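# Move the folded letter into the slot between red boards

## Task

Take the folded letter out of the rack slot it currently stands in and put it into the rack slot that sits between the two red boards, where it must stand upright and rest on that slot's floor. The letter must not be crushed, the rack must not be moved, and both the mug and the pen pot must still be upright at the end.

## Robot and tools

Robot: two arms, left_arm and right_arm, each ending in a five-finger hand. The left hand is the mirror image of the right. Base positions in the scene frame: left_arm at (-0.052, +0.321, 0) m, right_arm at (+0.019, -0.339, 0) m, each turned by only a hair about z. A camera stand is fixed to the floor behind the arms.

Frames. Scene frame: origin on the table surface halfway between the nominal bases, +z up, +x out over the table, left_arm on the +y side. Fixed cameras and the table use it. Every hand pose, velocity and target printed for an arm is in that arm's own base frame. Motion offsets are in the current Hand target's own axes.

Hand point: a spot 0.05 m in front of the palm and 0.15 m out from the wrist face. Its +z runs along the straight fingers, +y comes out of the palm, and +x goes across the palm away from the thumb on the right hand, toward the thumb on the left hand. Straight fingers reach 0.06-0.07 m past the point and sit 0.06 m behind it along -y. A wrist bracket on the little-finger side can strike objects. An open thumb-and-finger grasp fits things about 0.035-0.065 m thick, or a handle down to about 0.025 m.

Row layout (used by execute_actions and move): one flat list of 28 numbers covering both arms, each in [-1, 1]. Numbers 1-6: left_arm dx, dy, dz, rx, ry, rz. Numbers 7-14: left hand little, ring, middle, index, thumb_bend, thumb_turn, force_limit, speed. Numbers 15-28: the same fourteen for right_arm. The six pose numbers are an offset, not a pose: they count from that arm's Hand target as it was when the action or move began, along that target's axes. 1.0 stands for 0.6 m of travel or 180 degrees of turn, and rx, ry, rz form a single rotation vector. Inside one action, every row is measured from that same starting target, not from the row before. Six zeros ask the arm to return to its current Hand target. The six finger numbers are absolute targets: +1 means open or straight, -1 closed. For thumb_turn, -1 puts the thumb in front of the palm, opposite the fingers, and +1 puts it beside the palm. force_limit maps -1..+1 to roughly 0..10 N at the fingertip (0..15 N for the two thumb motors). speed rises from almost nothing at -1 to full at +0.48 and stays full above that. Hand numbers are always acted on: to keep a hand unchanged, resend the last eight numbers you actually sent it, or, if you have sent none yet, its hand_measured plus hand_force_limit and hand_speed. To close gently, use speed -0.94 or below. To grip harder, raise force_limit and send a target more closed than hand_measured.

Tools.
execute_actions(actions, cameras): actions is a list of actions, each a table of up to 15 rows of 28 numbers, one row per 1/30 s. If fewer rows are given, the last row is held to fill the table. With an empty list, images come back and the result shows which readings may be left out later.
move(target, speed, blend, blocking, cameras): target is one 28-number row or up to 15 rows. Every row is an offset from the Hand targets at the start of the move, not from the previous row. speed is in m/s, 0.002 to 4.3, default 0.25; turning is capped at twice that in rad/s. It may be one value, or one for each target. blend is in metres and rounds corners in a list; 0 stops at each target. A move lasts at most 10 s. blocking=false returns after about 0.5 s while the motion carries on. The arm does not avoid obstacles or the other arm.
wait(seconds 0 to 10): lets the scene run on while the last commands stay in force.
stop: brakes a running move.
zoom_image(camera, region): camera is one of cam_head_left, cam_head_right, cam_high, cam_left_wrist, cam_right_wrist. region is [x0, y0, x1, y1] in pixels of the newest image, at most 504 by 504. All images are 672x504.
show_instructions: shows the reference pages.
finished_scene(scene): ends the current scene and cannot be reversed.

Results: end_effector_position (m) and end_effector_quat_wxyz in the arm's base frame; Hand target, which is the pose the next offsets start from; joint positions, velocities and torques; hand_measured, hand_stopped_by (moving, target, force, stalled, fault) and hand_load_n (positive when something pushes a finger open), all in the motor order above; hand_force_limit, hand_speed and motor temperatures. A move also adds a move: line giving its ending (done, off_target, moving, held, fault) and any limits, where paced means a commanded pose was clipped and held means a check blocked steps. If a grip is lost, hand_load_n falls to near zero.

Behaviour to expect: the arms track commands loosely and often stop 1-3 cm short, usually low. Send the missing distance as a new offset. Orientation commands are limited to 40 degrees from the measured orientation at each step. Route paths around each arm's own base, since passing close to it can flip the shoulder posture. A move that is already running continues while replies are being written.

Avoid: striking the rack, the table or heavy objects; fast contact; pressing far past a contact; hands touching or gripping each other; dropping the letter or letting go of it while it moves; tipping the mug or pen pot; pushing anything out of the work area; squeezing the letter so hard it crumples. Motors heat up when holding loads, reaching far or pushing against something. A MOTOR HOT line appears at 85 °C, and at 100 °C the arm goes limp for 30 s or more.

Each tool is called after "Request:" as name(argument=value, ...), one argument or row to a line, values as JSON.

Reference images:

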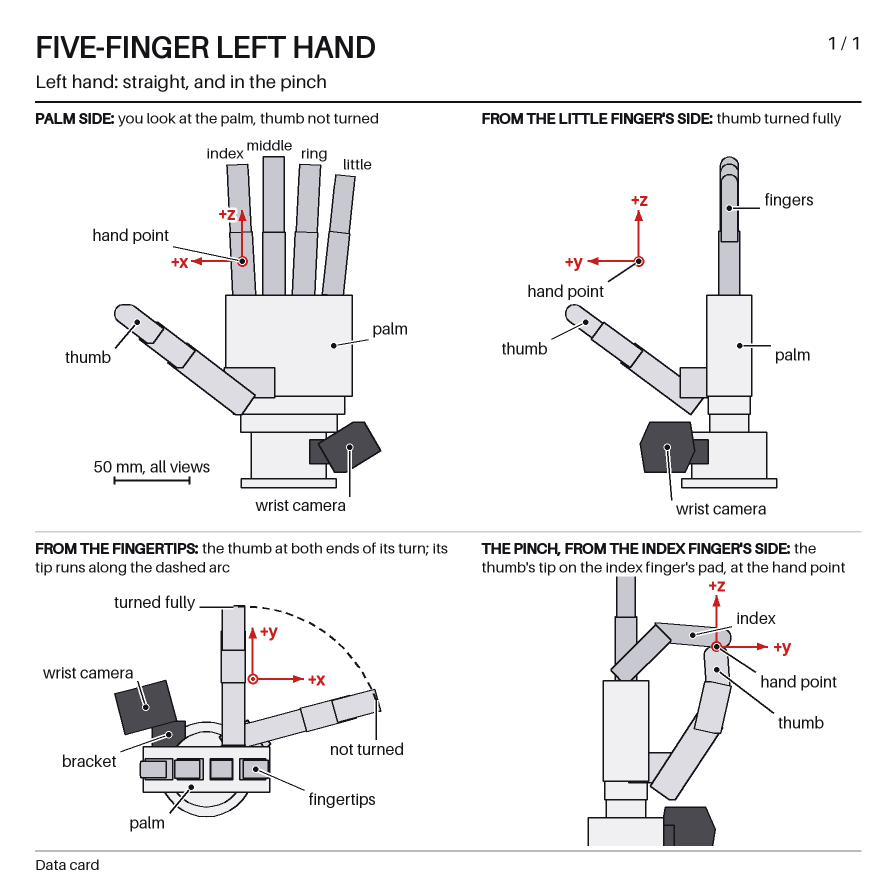

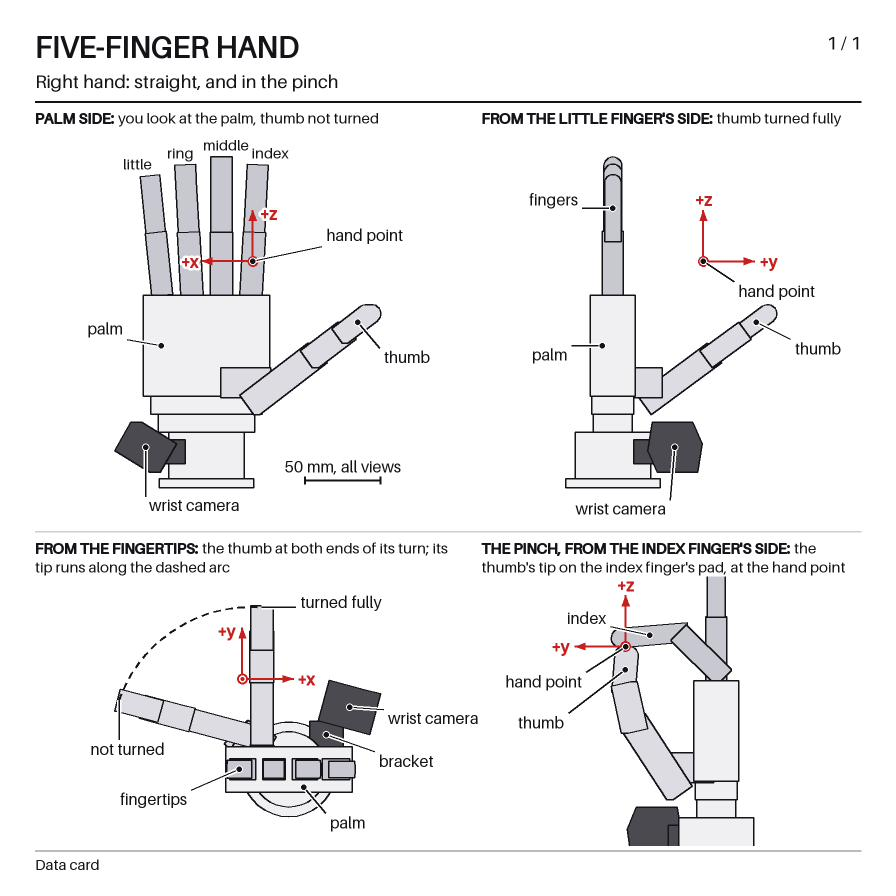

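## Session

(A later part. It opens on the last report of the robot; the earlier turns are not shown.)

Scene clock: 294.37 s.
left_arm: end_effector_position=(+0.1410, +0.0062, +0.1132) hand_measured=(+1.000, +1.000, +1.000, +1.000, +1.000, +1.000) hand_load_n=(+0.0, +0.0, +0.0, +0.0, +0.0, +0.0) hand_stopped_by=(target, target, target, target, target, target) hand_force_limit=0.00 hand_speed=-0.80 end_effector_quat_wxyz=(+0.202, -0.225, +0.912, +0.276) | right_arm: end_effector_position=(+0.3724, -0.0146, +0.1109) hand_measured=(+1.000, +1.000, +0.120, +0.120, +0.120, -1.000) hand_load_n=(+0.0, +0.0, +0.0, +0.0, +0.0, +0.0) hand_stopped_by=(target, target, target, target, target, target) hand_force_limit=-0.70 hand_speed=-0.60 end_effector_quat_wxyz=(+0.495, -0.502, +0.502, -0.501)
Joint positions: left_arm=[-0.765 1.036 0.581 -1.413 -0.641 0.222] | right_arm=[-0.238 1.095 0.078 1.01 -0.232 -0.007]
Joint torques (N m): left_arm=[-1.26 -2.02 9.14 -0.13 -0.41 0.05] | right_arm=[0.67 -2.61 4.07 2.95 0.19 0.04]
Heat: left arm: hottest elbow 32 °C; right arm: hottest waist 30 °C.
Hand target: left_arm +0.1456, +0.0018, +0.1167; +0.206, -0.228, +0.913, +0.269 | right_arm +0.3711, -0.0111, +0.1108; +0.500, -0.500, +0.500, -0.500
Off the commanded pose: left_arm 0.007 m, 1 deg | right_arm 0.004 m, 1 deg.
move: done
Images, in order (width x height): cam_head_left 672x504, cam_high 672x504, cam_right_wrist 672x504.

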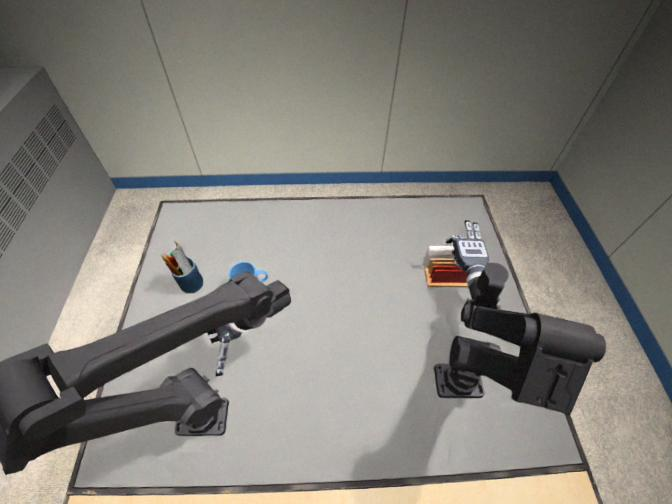

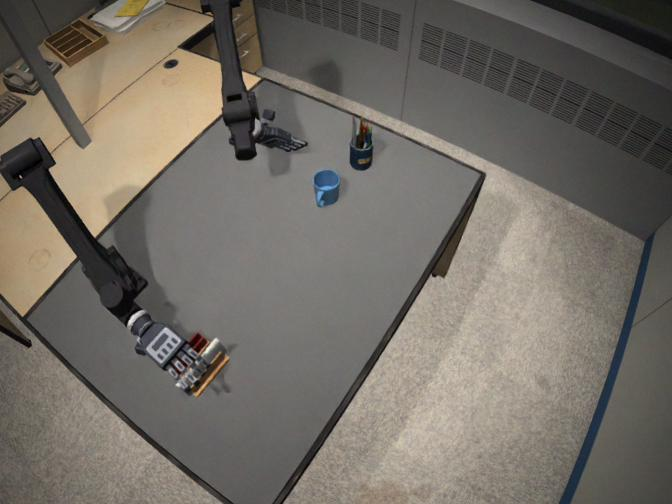

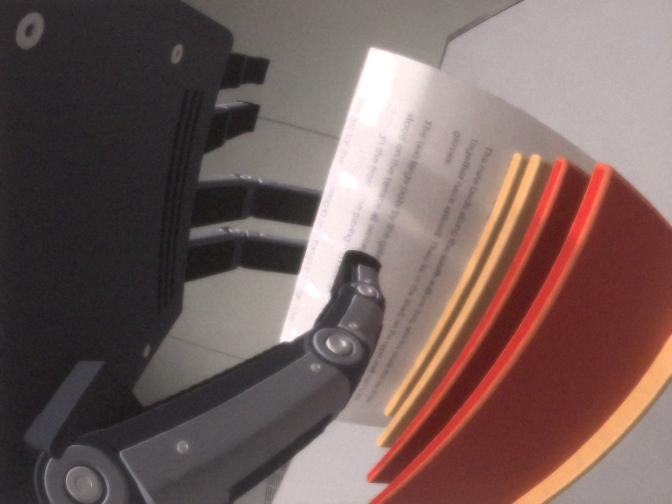

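Request:
move(
  target=[
    [0,0,0,0,0,0,1,1,1,1,1,1,0,-0.8,0,0,0.012,0,0,0,1,1,0.12,0.12,0.12,-1,-0.7,-0.6],
    [0,0,0,0,0,0,1,1,1,1,1,1,0,-0.8,0,0,0.012,0,0,0,1,1,-0.5,-0.5,0.0,-1,-0.7,-0.92],
  ],
  speed=0.04,
  cameras=["cam_head_left","cam_high","cam_right_wrist"],
)

Request:
zoom_image(
  camera="cam_high",
  region=[130, 305, 240, 405],
)

Scene clock: 315.33 s.
left_arm: end_effector_position=(+0.1410, +0.0062, +0.1132) hand_measured=(+1.000, +1.000, +1.000, +1.000, +1.000, +1.000) hand_load_n=(+0.0, +0.0, +0.0, +0.0, +0.0, +0.0) hand_stopped_by=(target, target, target, target, target, target) hand_force_limit=0.00 hand_speed=-0.80 end_effector_quat_wxyz=(+0.202, -0.225, +0.912, +0.276) | right_arm: end_effector_position=(+0.3732, -0.0135, +0.1040) hand_measured=(+1.000, +1.000, -0.216, -0.230, +0.000, -1.000) hand_load_n=(+0.0, +0.0, +1.0, +3.0, +1.0, +0.0) hand_stopped_by=(target, target, force, force, target, target) hand_force_limit=-0.70 hand_speed=-0.92 end_effector_quat_wxyz=(+0.492, -0.504, +0.507, -0.497)
Joint positions: left_arm=[-0.765 1.036 0.581 -1.413 -0.641 0.222] | right_arm=[-0.231 1.129 0.078 1.029 -0.224 -0.007]
Joint torques (N m): left_arm=[-1.03 -2.14 9.21 -0.2 -0.42 0.06] | right_arm=[0.79 -2.73 5.01 2.96 0.2 0.04]
Heat: left arm: hottest elbow 32 °C; right arm: hottest waist 30 °C.
Hand target: left_arm +0.1456, +0.0018, +0.1167; +0.206, -0.228, +0.913, +0.269 | right_arm +0.3783, -0.0112, +0.1108; +0.500, -0.500, +0.500, -0.500
Off the commanded pose: left_arm 0.007 m, 1 deg | right_arm 0.009 m, 1 deg.
move: done
Images, in order (width x height): cam_head_left 672x504, cam_high 672x504, cam_right_wrist 672x504.

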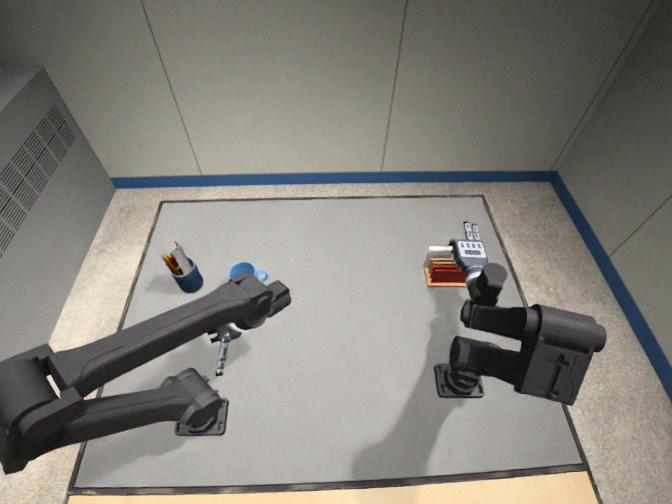

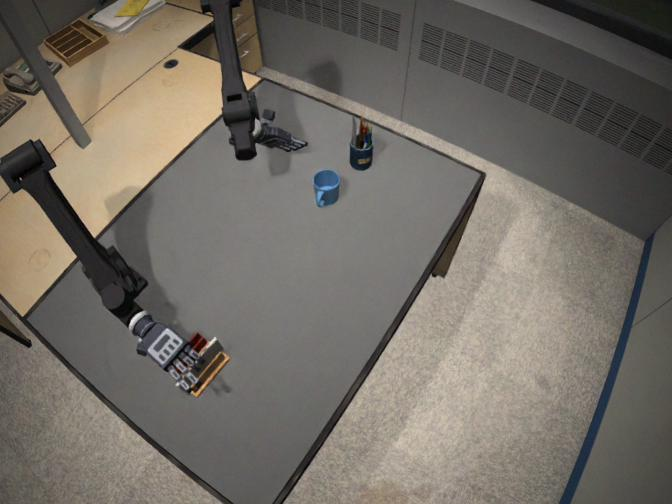

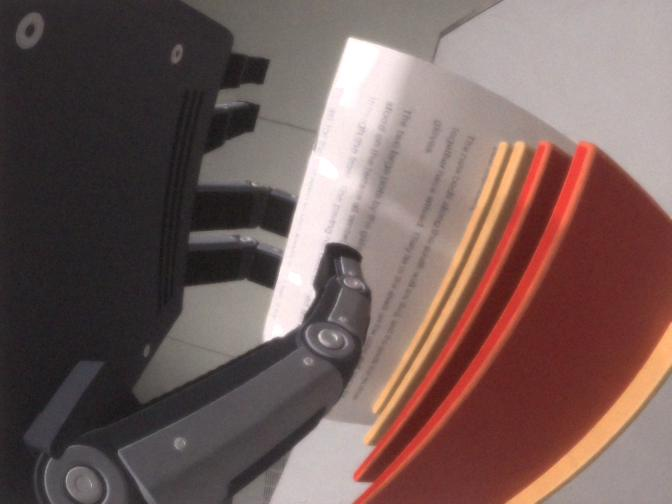

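Scaled by 4.582 from the camera's 672x504 image, which has a finer 960x720 frame.

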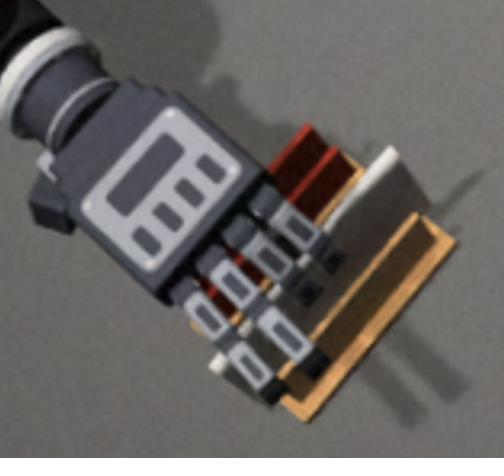

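Request:
move(
  target=[0,0,0,0,0,0,1,1,1,1,1,1,0,-0.8,0,-0.045,0.003,0,0,0,1,1,-0.5,-0.5,0.0,-1,-0.7,-0.92],
  speed=0.05,
  cameras=["cam_head_left","cam_high","cam_right_wrist"],
)

Request:
zoom_image(
  camera="cam_high",
  region=[130, 305, 240, 405],
)

Request:
zoom_image(
  camera="cam_head_left",
  region=[410, 200, 510, 290],
)

Scene clock: 330.27 s.
left_arm: end_effector_position=(+0.1410, +0.0062, +0.1132) hand_measured=(+1.000, +1.000, +1.000, +1.000, +1.000, +1.000) hand_load_n=(+0.0, +0.0, +0.0, +0.0, +0.0, +0.0) hand_stopped_by=(target, target, target, target, target, target) hand_force_limit=0.00 hand_speed=-0.80 end_effector_quat_wxyz=(+0.202, -0.225, +0.912, +0.276) | right_arm: end_effector_position=(+0.3631, -0.0110, +0.1149) hand_measured=(+1.000, +1.000, -0.216, -0.230, +0.000, -1.000) hand_load_n=(+0.0, +0.0, +1.5, +3.0, +1.0, +0.0) hand_stopped_by=(target, target, force, force, target, target) hand_force_limit=-0.70 hand_speed=-0.92 end_effector_quat_wxyz=(+0.488, -0.508, +0.513, -0.491)
Joint positions: left_arm=[-0.765 1.036 0.581 -1.413 -0.641 0.222] | right_arm=[-0.23 0.941 0.078 0.82 -0.224 -0.007]
Joint torques (N m): left_arm=[-1.26 -2.43 9.21 -0.21 -0.4 0.04] | right_arm=[0.73 -2.67 8.58 1.84 0.2 0.05]
Heat: left arm: hottest elbow 32 °C; right arm: hottest waist 30 °C.
Hand target: left_arm +0.1456, +0.0018, +0.1167; +0.206, -0.228, +0.913, +0.269 | right_arm +0.3801, -0.0111, +0.1378; +0.500, -0.500, +0.500, -0.500
Off the commanded pose: left_arm 0.007 m, 1 deg | right_arm 0.029 m, 2 deg.
move: off_target (right_arm)
Images, in order (width x height): cam_head_left 672x504, cam_high 672x504, cam_right_wrist 672x504.

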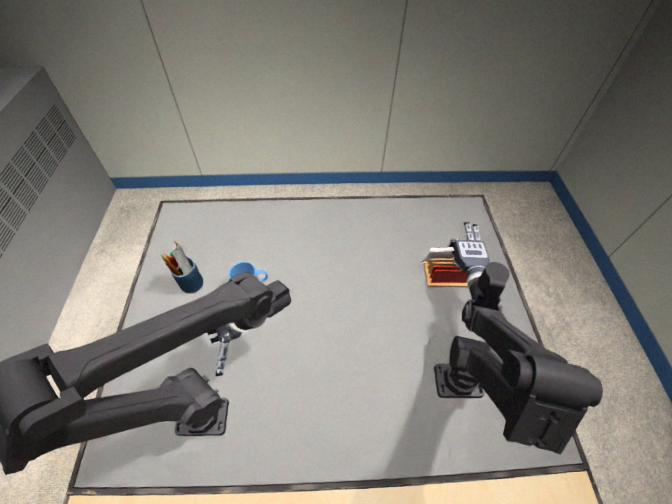

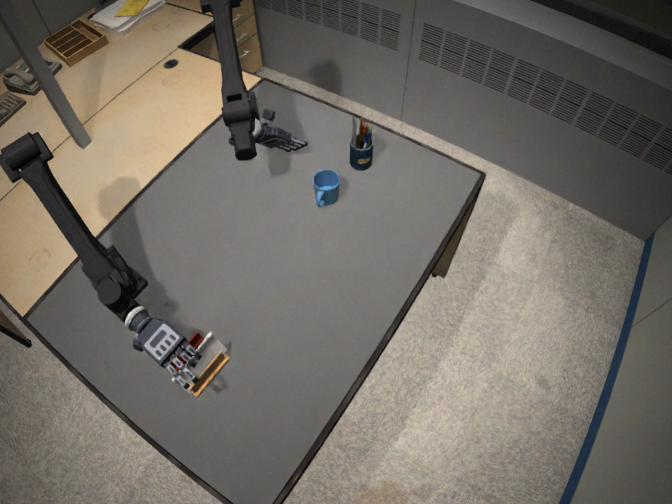

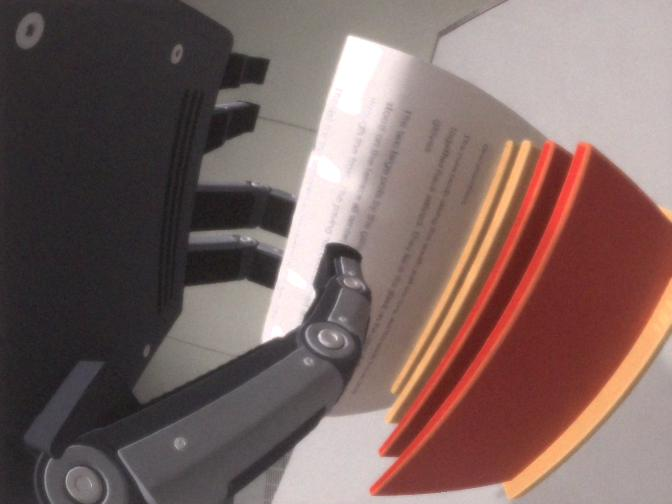

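Scaled by 4.582 from the camera's 672x504 image, which has a finer 960x720 frame.

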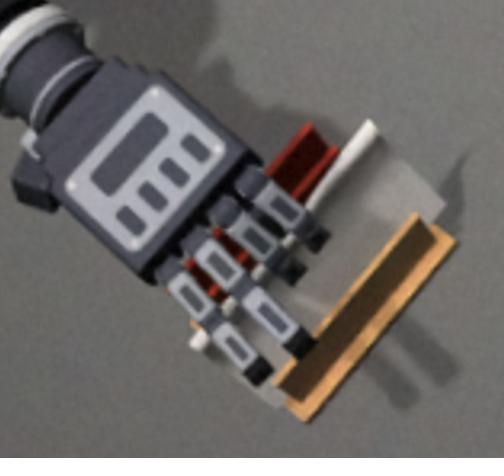

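Scaled by 5.040 from the camera's 672x504 image, which has a finer 960x720 frame.

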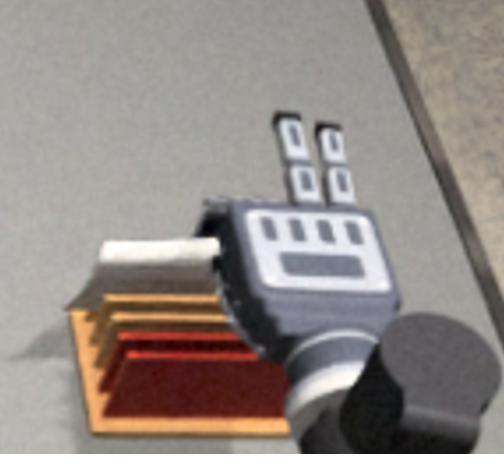

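Request:
move(
  target=[0,0,0,0,0,0,1,1,1,1,1,1,0,-0.8,0,0.03,0.01,0,0,0,1,1,-0.5,-0.5,0.0,-1,-0.7,-0.92],
  speed=0.05,
  cameras=["cam_high","cam_right_wrist"],
)

Request:
zoom_image(
  camera="cam_high",
  region=[130, 305, 240, 405],
)

Scene clock: 349.07 s.
left_arm: end_effector_position=(+0.1410, +0.0062, +0.1132) hand_measured=(+1.000, +1.000, +1.000, +1.000, +1.000, +1.000) hand_load_n=(+0.0, +0.0, +0.0, -0.5, +0.0, +0.0) hand_stopped_by=(target, target, target, target, target, target) hand_force_limit=0.00 hand_speed=-0.80 end_effector_quat_wxyz=(+0.202, -0.225, +0.912, +0.276) | right_arm: end_effector_position=(+0.3702, -0.0111, +0.1013) hand_measured=(+1.000, +1.000, -0.216, -0.230, +0.000, -1.000) hand_load_n=(+0.0, +0.0, +1.0, +3.0, +1.0, +0.0) hand_stopped_by=(target, target, force, force, target, target) hand_force_limit=-0.70 hand_speed=-0.92 end_effector_quat_wxyz=(+0.488, -0.509, +0.513, -0.489)
Joint positions: left_arm=[-0.765 1.036 0.581 -1.413 -0.641 0.222] | right_arm=[-0.223 1.09 0.078 0.965 -0.217 -0.007]
Joint torques (N m): left_arm=[-0.67 -2.73 9.21 -0.09 -0.4 0.04] | right_arm=[0.73 -2.55 7.06 2.85 0.21 0.04]
Heat: left arm: hottest elbow 32 °C; right arm: hottest waist 30 °C.
Hand target: left_arm +0.1456, +0.0018, +0.1167; +0.206, -0.228, +0.913, +0.269 | right_arm +0.3861, -0.0111, +0.1198; +0.500, -0.500, +0.500, -0.500
Off the commanded pose: left_arm 0.007 m, 1 deg | right_arm 0.024 m, 3 deg.
move: off_target (right_arm)
Images, in order (width x height): cam_high 672x504, cam_right_wrist 672x504.

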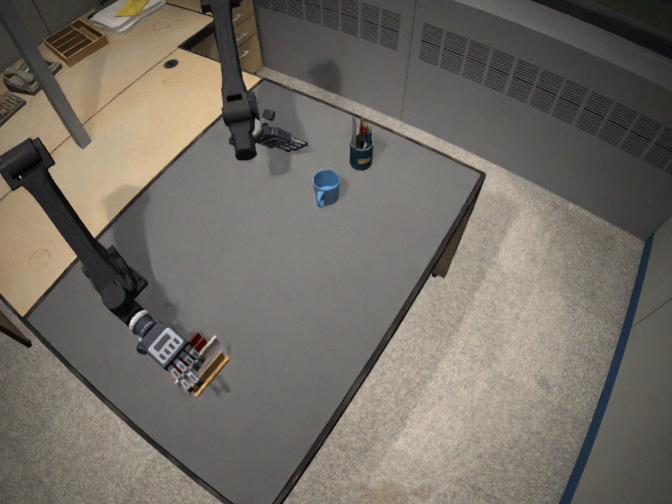

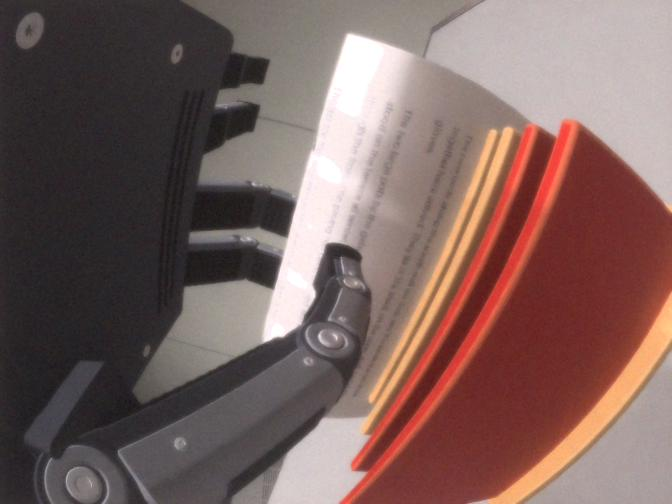

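Scaled by 4.582 from the camera's 672x504 image, which has a finer 960x720 frame.

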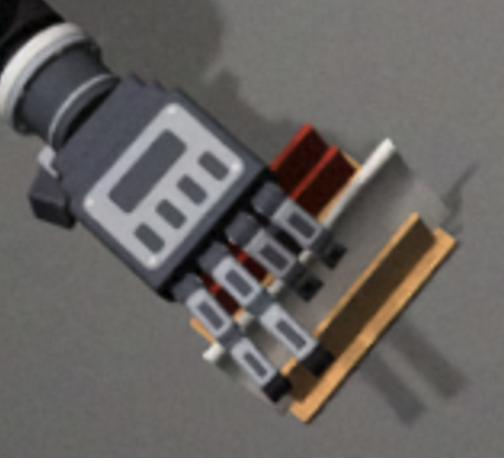

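Request:
move(
  target=[0,0,0,0,0,0,1,1,1,1,1,1,0,-0.8,0,-0.02,0.013,0,0,0,1,1,-0.5,-0.5,0.0,-1,-0.7,-0.92],
  speed=0.05,
  cameras=[],
)

Scene clock: 391.33 s.
left_arm: end_effector_position=(+0.1410, +0.0062, +0.1132) hand_measured=(+1.000, +1.000, +1.000, +1.000, +1.000, +1.000) hand_load_n=(+0.0, +0.0, +0.0, +0.0, +0.0, +0.0) hand_stopped_by=(target, target, target, target, target, target) hand_force_limit=0.00 hand_speed=-0.80 end_effector_quat_wxyz=(+0.202, -0.225, +0.912, +0.276) | right_arm: end_effector_position=(+0.3759, -0.0112, +0.1094) hand_measured=(+1.000, +1.000, -0.216, -0.230, +0.000, -1.000) hand_load_n=(-0.5, +0.0, +1.0, +3.0, +0.5, -0.5) hand_stopped_by=(target, target, force, force, target, target) hand_force_limit=-0.70 hand_speed=-0.92 end_effector_quat_wxyz=(+0.488, -0.509, +0.513, -0.490)
Joint positions: left_arm=[-0.765 1.036 0.581 -1.413 -0.641 0.222] | right_arm=[-0.216 1.056 0.1 0.912 -0.209 -0.007]
Joint torques (N m): left_arm=[-0.91 -2.08 9.07 -0.14 -0.4 0.06] | right_arm=[0.73 -3.66 8.03 1.89 0.2 0.04]
Heat: left arm: hottest elbow 32 °C; right arm: hottest waist 30 °C.
Hand target: left_arm +0.1456, +0.0018, +0.1167; +0.206, -0.228, +0.913, +0.269 | right_arm +0.3938, -0.0111, +0.1316; +0.500, -0.500, +0.500, -0.500
Off the commanded pose: left_arm 0.007 m, 1 deg | right_arm 0.029 m, 3 deg.
move: off_target (right_arm)
No camera images: "cameras" was empty.

Request:
move(
  target=[
    [0,0,0,0,0,0,1,1,1,1,1,1,0,-0.8,0,-0.064,-0.006,0,0,0,1,1,-0.5,-0.5,0.0,-1,-0.7,-0.92],
    [0,0,0,0,0,0,1,1,1,1,1,1,0,-0.8,0,-0.156,-0.02,0,0,0,1,1,-0.5,-0.5,0.0,-1,-0.7,-0.92],
  ],
  speed=0.05,
  blend=0.01,
  cameras=["cam_head_left","cam_high","cam_right_wrist"],
)

Request:
zoom_image(
  camera="cam_high",
  region=[120, 295, 240, 405],
)

Request:
zoom_image(
  camera="cam_head_left",
  region=[410, 200, 510, 290],
)

Scene clock: 406.47 s.
left_arm: end_effector_position=(+0.1410, +0.0062, +0.1132) hand_measured=(+1.000, +1.000, +1.000, +1.000, +1.000, +1.000) hand_load_n=(+0.0, +0.0, +0.0, +0.0, +0.0, +0.0) hand_stopped_by=(target, target, target, target, target, target) hand_force_limit=0.00 hand_speed=-0.80 end_effector_quat_wxyz=(+0.202, -0.225, +0.912, +0.276) | right_arm: end_effector_position=(+0.3680, -0.0082, +0.1870) hand_measured=(+1.000, +1.000, -0.216, -0.230, +0.000, -1.000) hand_load_n=(+0.0, +0.0, +1.0, +3.0, +0.5, +0.0) hand_stopped_by=(target, target, force, force, target, target) hand_force_limit=-0.70 hand_speed=-0.92 end_effector_quat_wxyz=(+0.486, -0.513, +0.516, -0.484)
Joint positions: left_arm=[-0.765 1.036 0.581 -1.413 -0.641 0.222] | right_arm=[-0.216 0.624 0.237 0.327 -0.215 -0.007]
Joint torques (N m): left_arm=[-1.26 -2.61 9.26 -0.23 -0.38 0.06] | right_arm=[-0.15 -1.55 11.54 1.85 -0.08 0.04]
Heat: left arm: hottest elbow 32 °C; right arm: hottest waist 30 °C.
Hand target: left_arm +0.1456, +0.0018, +0.1167; +0.206, -0.228, +0.913, +0.269 | right_arm +0.3819, -0.0111, +0.2253; +0.500, -0.500, +0.500, -0.500
Off the commanded pose: left_arm 0.007 m, 1 deg | right_arm 0.041 m, 3 deg.
move: off_target (right_arm)
Images, in order (width x height): cam_head_left 672x504, cam_high 672x504, cam_right_wrist 672x504.

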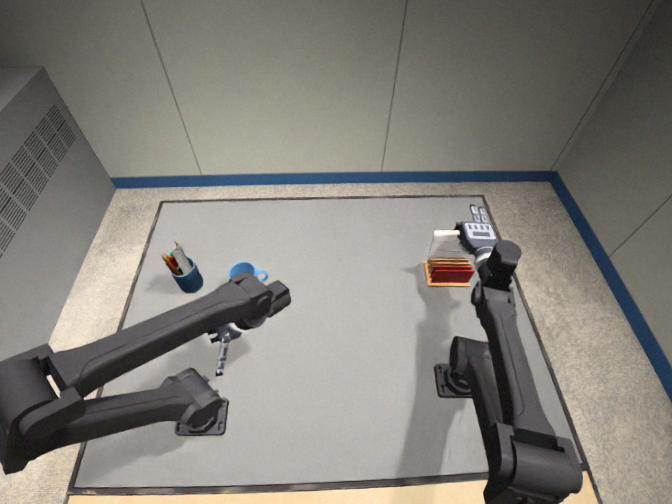

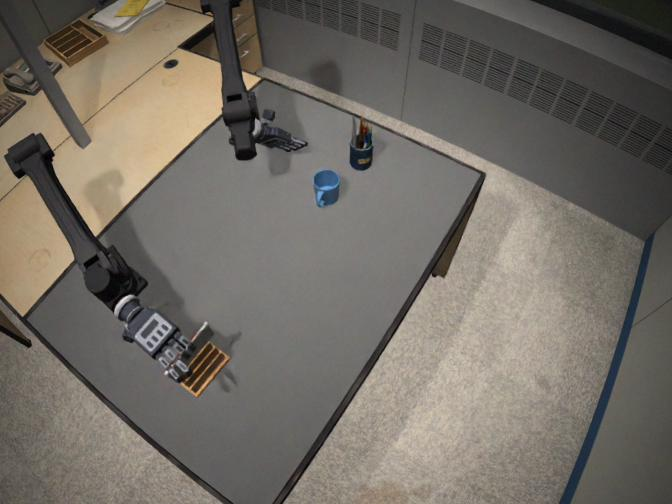

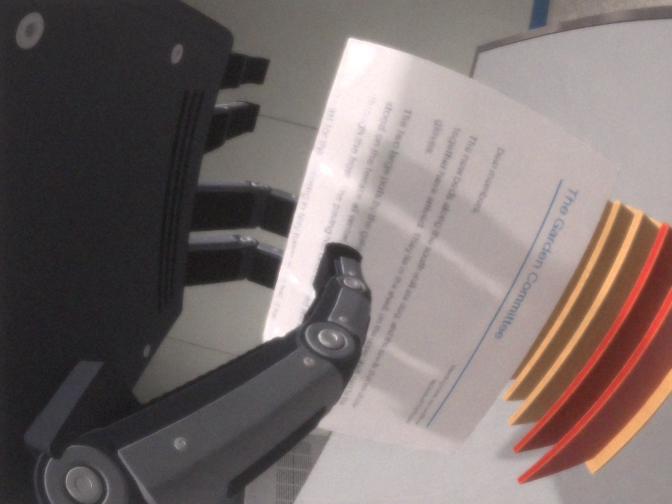

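Scaled by 4.200 from the camera's 672x504 image, which has a finer 960x720 frame.

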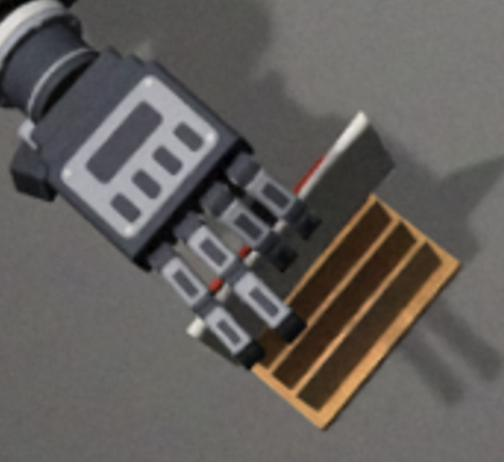

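Scaled by 5.040 from the camera's 672x504 image, which has a finer 960x720 frame.

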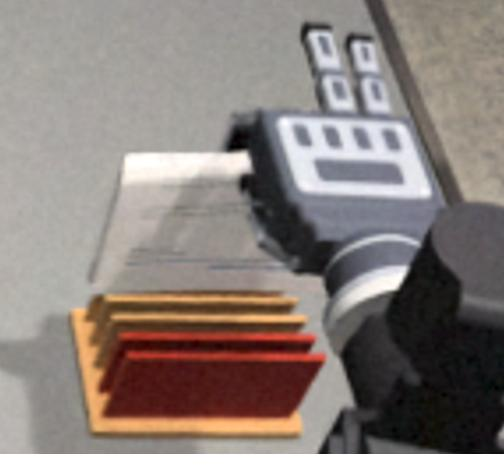

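Request:
zoom_image(
  camera="cam_high",
  region=[170, 320, 240, 400],
)

Request:
zoom_image(
  camera="cam_head_left",
  region=[415, 225, 485, 290],
)

Scaled by 6.300 from the camera's 672x504 image, which has a finer 960x720 frame.

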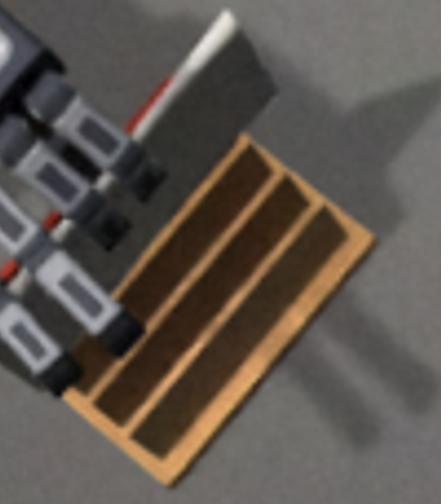

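Scaled by 7.200 from the camera's 672x504 image, which has a finer 960x720 frame.

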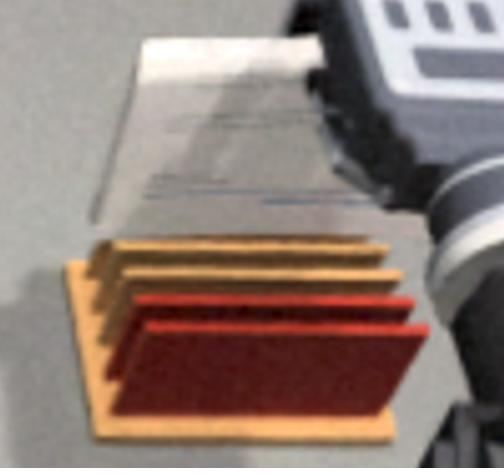

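Request:
zoom_image(
  camera="cam_high",
  region=[185, 315, 225, 350],
)

Request:
zoom_image(
  camera="cam_right_wrist",
  region=[260, 30, 672, 504],
)

Scaled by 12.600 from the camera's 672x504 image, which has a finer 960x720 frame.

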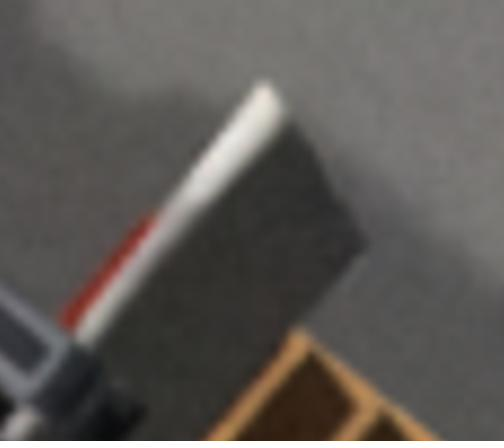

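Scaled by 1.063 from the camera's 672x504 image, which has a finer 960x720 frame.

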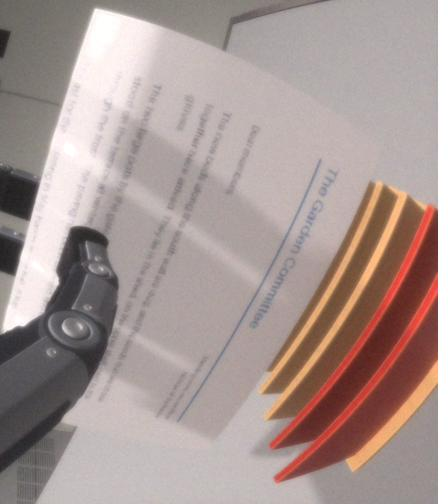

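Request:
move(
  target=[0,0,0,0,0,0,1,1,1,1,1,1,0,-0.8,0.002,0.034,-0.103,0.012,0,0,1,1,-0.5,-0.5,0.0,-1,-0.7,-0.92],
  speed=0.06,
  cameras=["cam_head_left","cam_high","cam_right_wrist"],
)

Request:
zoom_image(
  camera="cam_high",
  region=[160, 300, 240, 400],
)

Request:
zoom_image(
  camera="cam_head_left",
  region=[415, 225, 485, 290],
)

Scene clock: 450.57 s.
left_arm: end_effector_position=(+0.1410, +0.0062, +0.1132) hand_measured=(+1.000, +1.000, +1.000, +1.000, +1.000, +1.000) hand_load_n=(+0.0, +0.0, -0.5, +0.0, +0.0, +0.0) hand_stopped_by=(target, target, target, target, target, target) hand_force_limit=0.00 hand_speed=-0.80 end_effector_quat_wxyz=(+0.202, -0.225, +0.912, +0.276) | right_arm: end_effector_position=(+0.3217, -0.0109, +0.2087) hand_measured=(+1.000, +1.000, -0.216, -0.230, +0.000, -1.000) hand_load_n=(+0.0, -0.5, +1.0, +3.5, +0.5, +0.0) hand_stopped_by=(target, target, force, force, target, target) hand_force_limit=-0.70 hand_speed=-0.92 end_effector_quat_wxyz=(+0.510, -0.493, +0.484, -0.513)
Joint positions: left_arm=[-0.765 1.036 0.581 -1.413 -0.641 0.222] | right_arm=[-0.321 0.294 0.167 0.175 -0.327 0.004]
Joint torques (N m): left_arm=[-1.03 -2.32 9.25 -0.1 -0.42 0.03] | right_arm=[-0.62 0.67 7.23 1.81 -0.05 0.05]
Motor temperatures (°C): left_arm=[24 24 32 24 24 21] | right_arm=[30 26 37 23 24 22]
Heat: left arm: hottest elbow 32 °C; right arm: hottest elbow 37 °C.
Hand target: left_arm +0.1456, +0.0018, +0.1167; +0.206, -0.228, +0.913, +0.269 | right_arm +0.3200, -0.0122, +0.2048; +0.509, -0.491, +0.491, -0.509
Off the commanded pose: left_arm 0.007 m, 1 deg | right_arm 0.004 m, 1 deg.
move: done
Images, in order (width x height): cam_head_left 672x504, cam_high 672x504, cam_right_wrist 672x504.

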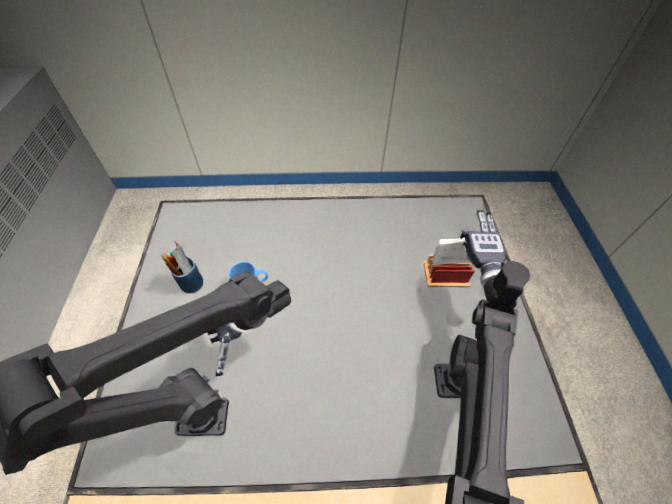

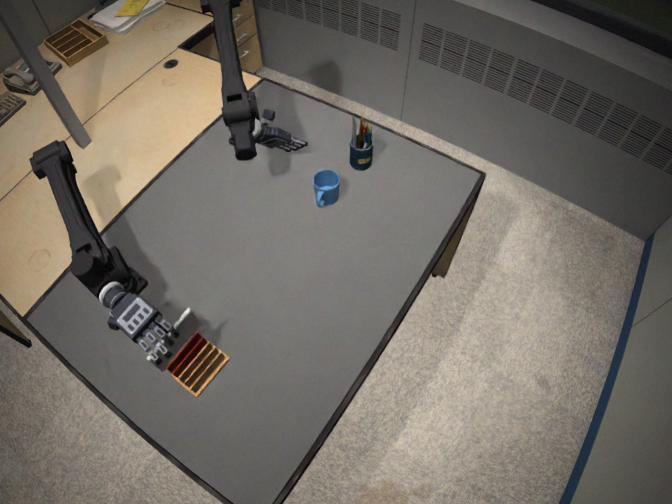

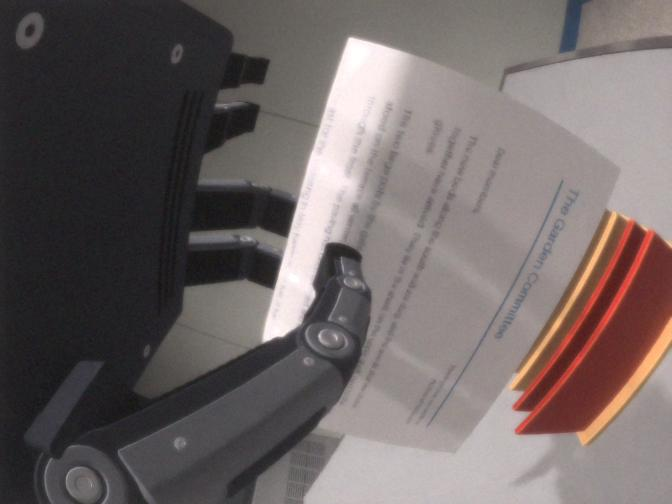

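Scaled by 5.040 from the camera's 672x504 image, which has a finer 960x720 frame.

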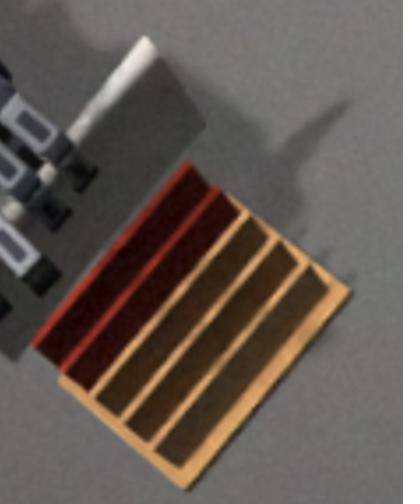

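Scaled by 7.200 from the camera's 672x504 image, which has a finer 960x720 frame.

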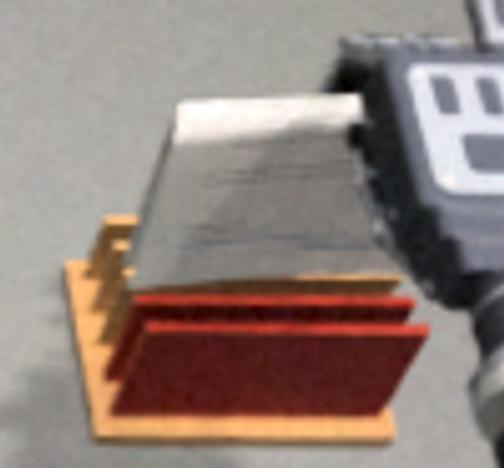

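Request:
move(
  target=[0,0,0,0,0,0,1,1,1,1,1,1,0,-0.8,0.0,0.016,0.012,0,0,0,1,1,-0.5,-0.5,0.0,-1,-0.7,-0.92],
  speed=0.05,
  cameras=["cam_head_left","cam_high","cam_right_wrist"],
)

Request:
zoom_image(
  camera="cam_high",
  region=[160, 300, 240, 400],
)

Request:
zoom_image(
  camera="cam_head_left",
  region=[415, 225, 485, 290],
)

Scene clock: 494.03 s.
left_arm: end_effector_position=(+0.1410, +0.0062, +0.1132) hand_measured=(+1.000, +1.000, +1.000, +1.000, +1.000, +1.000) hand_load_n=(+0.0, +0.0, +0.0, +0.0, +0.0, +0.0) hand_stopped_by=(target, target, target, target, target, target) hand_force_limit=0.00 hand_speed=-0.80 end_effector_quat_wxyz=(+0.202, -0.225, +0.912, +0.276) | right_arm: end_effector_position=(+0.3266, -0.0145, +0.1966) hand_measured=(+1.000, +1.000, -0.216, -0.230, +0.000, -1.000) hand_load_n=(+0.0, +0.0, +1.0, +3.0, +0.5, +0.0) hand_stopped_by=(target, target, force, force, target, target) hand_force_limit=-0.70 hand_speed=-0.92 end_effector_quat_wxyz=(+0.505, -0.493, +0.492, -0.511)
Joint positions: left_arm=[-0.765 1.036 0.581 -1.413 -0.641 0.222] | right_arm=[-0.321 0.348 0.151 0.229 -0.316 0.004]
Joint torques (N m): left_arm=[-1.44 -1.9 9.26 -0.2 -0.42 0.02] | right_arm=[0.62 1.44 7.09 2.96 0.21 0.05]
Motor temperatures (°C): left_arm=[24 24 33 24 24 21] | right_arm=[30 26 32 23 24 22]
Heat: left arm: hottest elbow 33 °C; right arm: hottest elbow 32 °C.
Hand target: left_arm +0.1456, +0.0018, +0.1167; +0.206, -0.228, +0.913, +0.269 | right_arm +0.3276, -0.0122, +0.1956; +0.509, -0.491, +0.490, -0.509
Off the commanded pose: left_arm 0.007 m, 1 deg | right_arm 0.003 m, 1 deg.
move: done
Images, in order (width x height): cam_head_left 672x504, cam_high 672x504, cam_right_wrist 672x504.

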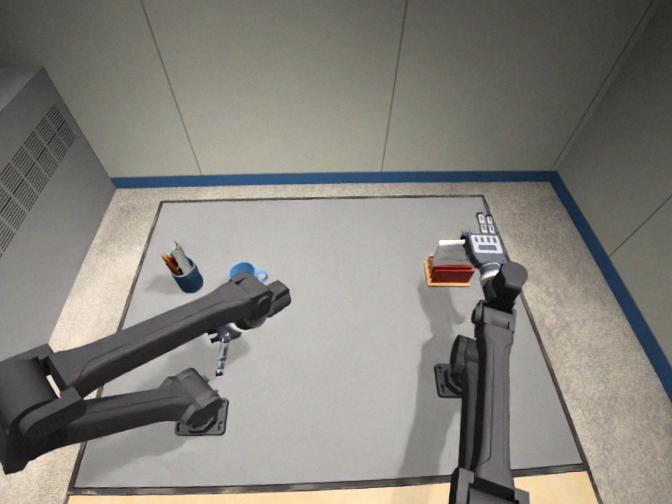

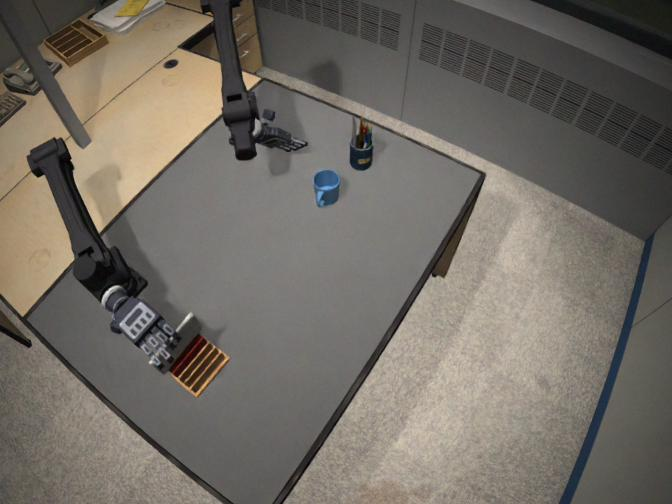

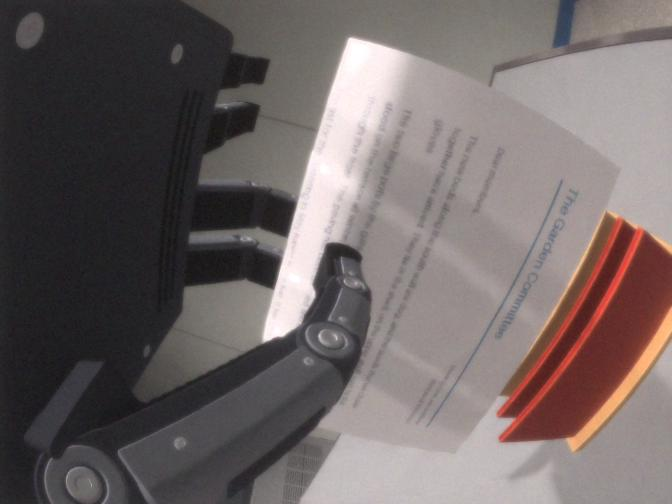

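Scaled by 5.040 from the camera's 672x504 image, which has a finer 960x720 frame.

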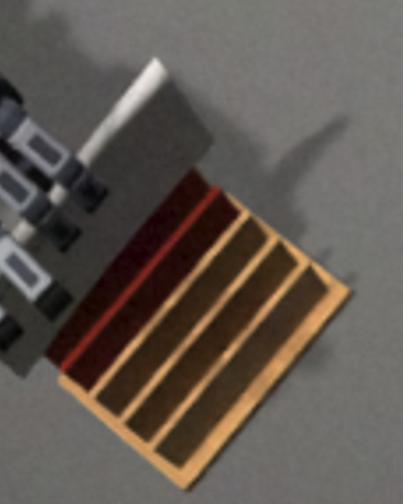

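Scaled by 7.200 from the camera's 672x504 image, which has a finer 960x720 frame.

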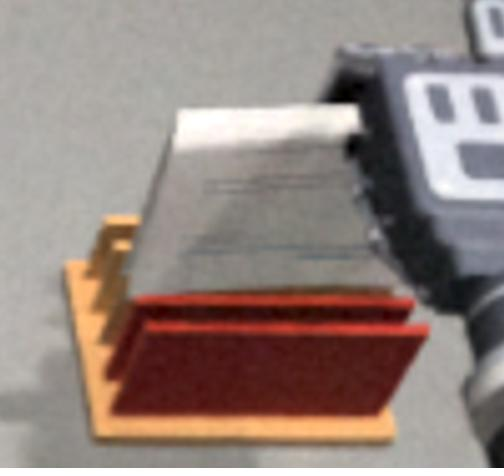

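Request:
zoom_image(
  camera="cam_high",
  region=[160, 305, 215, 380],
)

Request:
zoom_image(
  camera="cam_head_left",
  region=[425, 235, 480, 285],
)

Request:
zoom_image(
  camera="cam_head_right",
  region=[425, 235, 480, 285],
)

Scaled by 6.720 from the camera's 672x504 image, which has a finer 960x720 frame.

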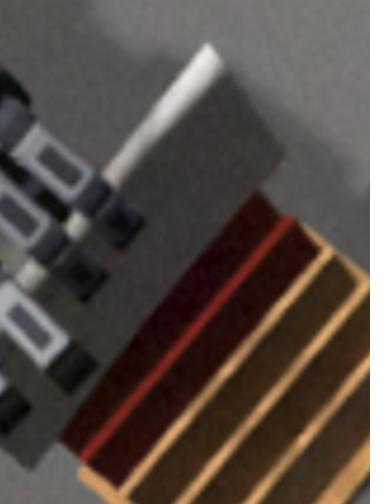

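Scaled by 9.164 from the camera's 672x504 image, which has a finer 960x720 frame.

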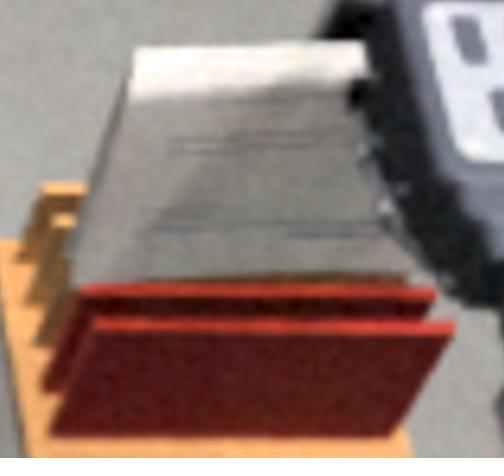

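This scene's latest camera images include none from cam_head_right. They are from: cam_head_left, cam_high, cam_right_wrist. cam_head_right's image comes with the result of a call that names it in "cameras".


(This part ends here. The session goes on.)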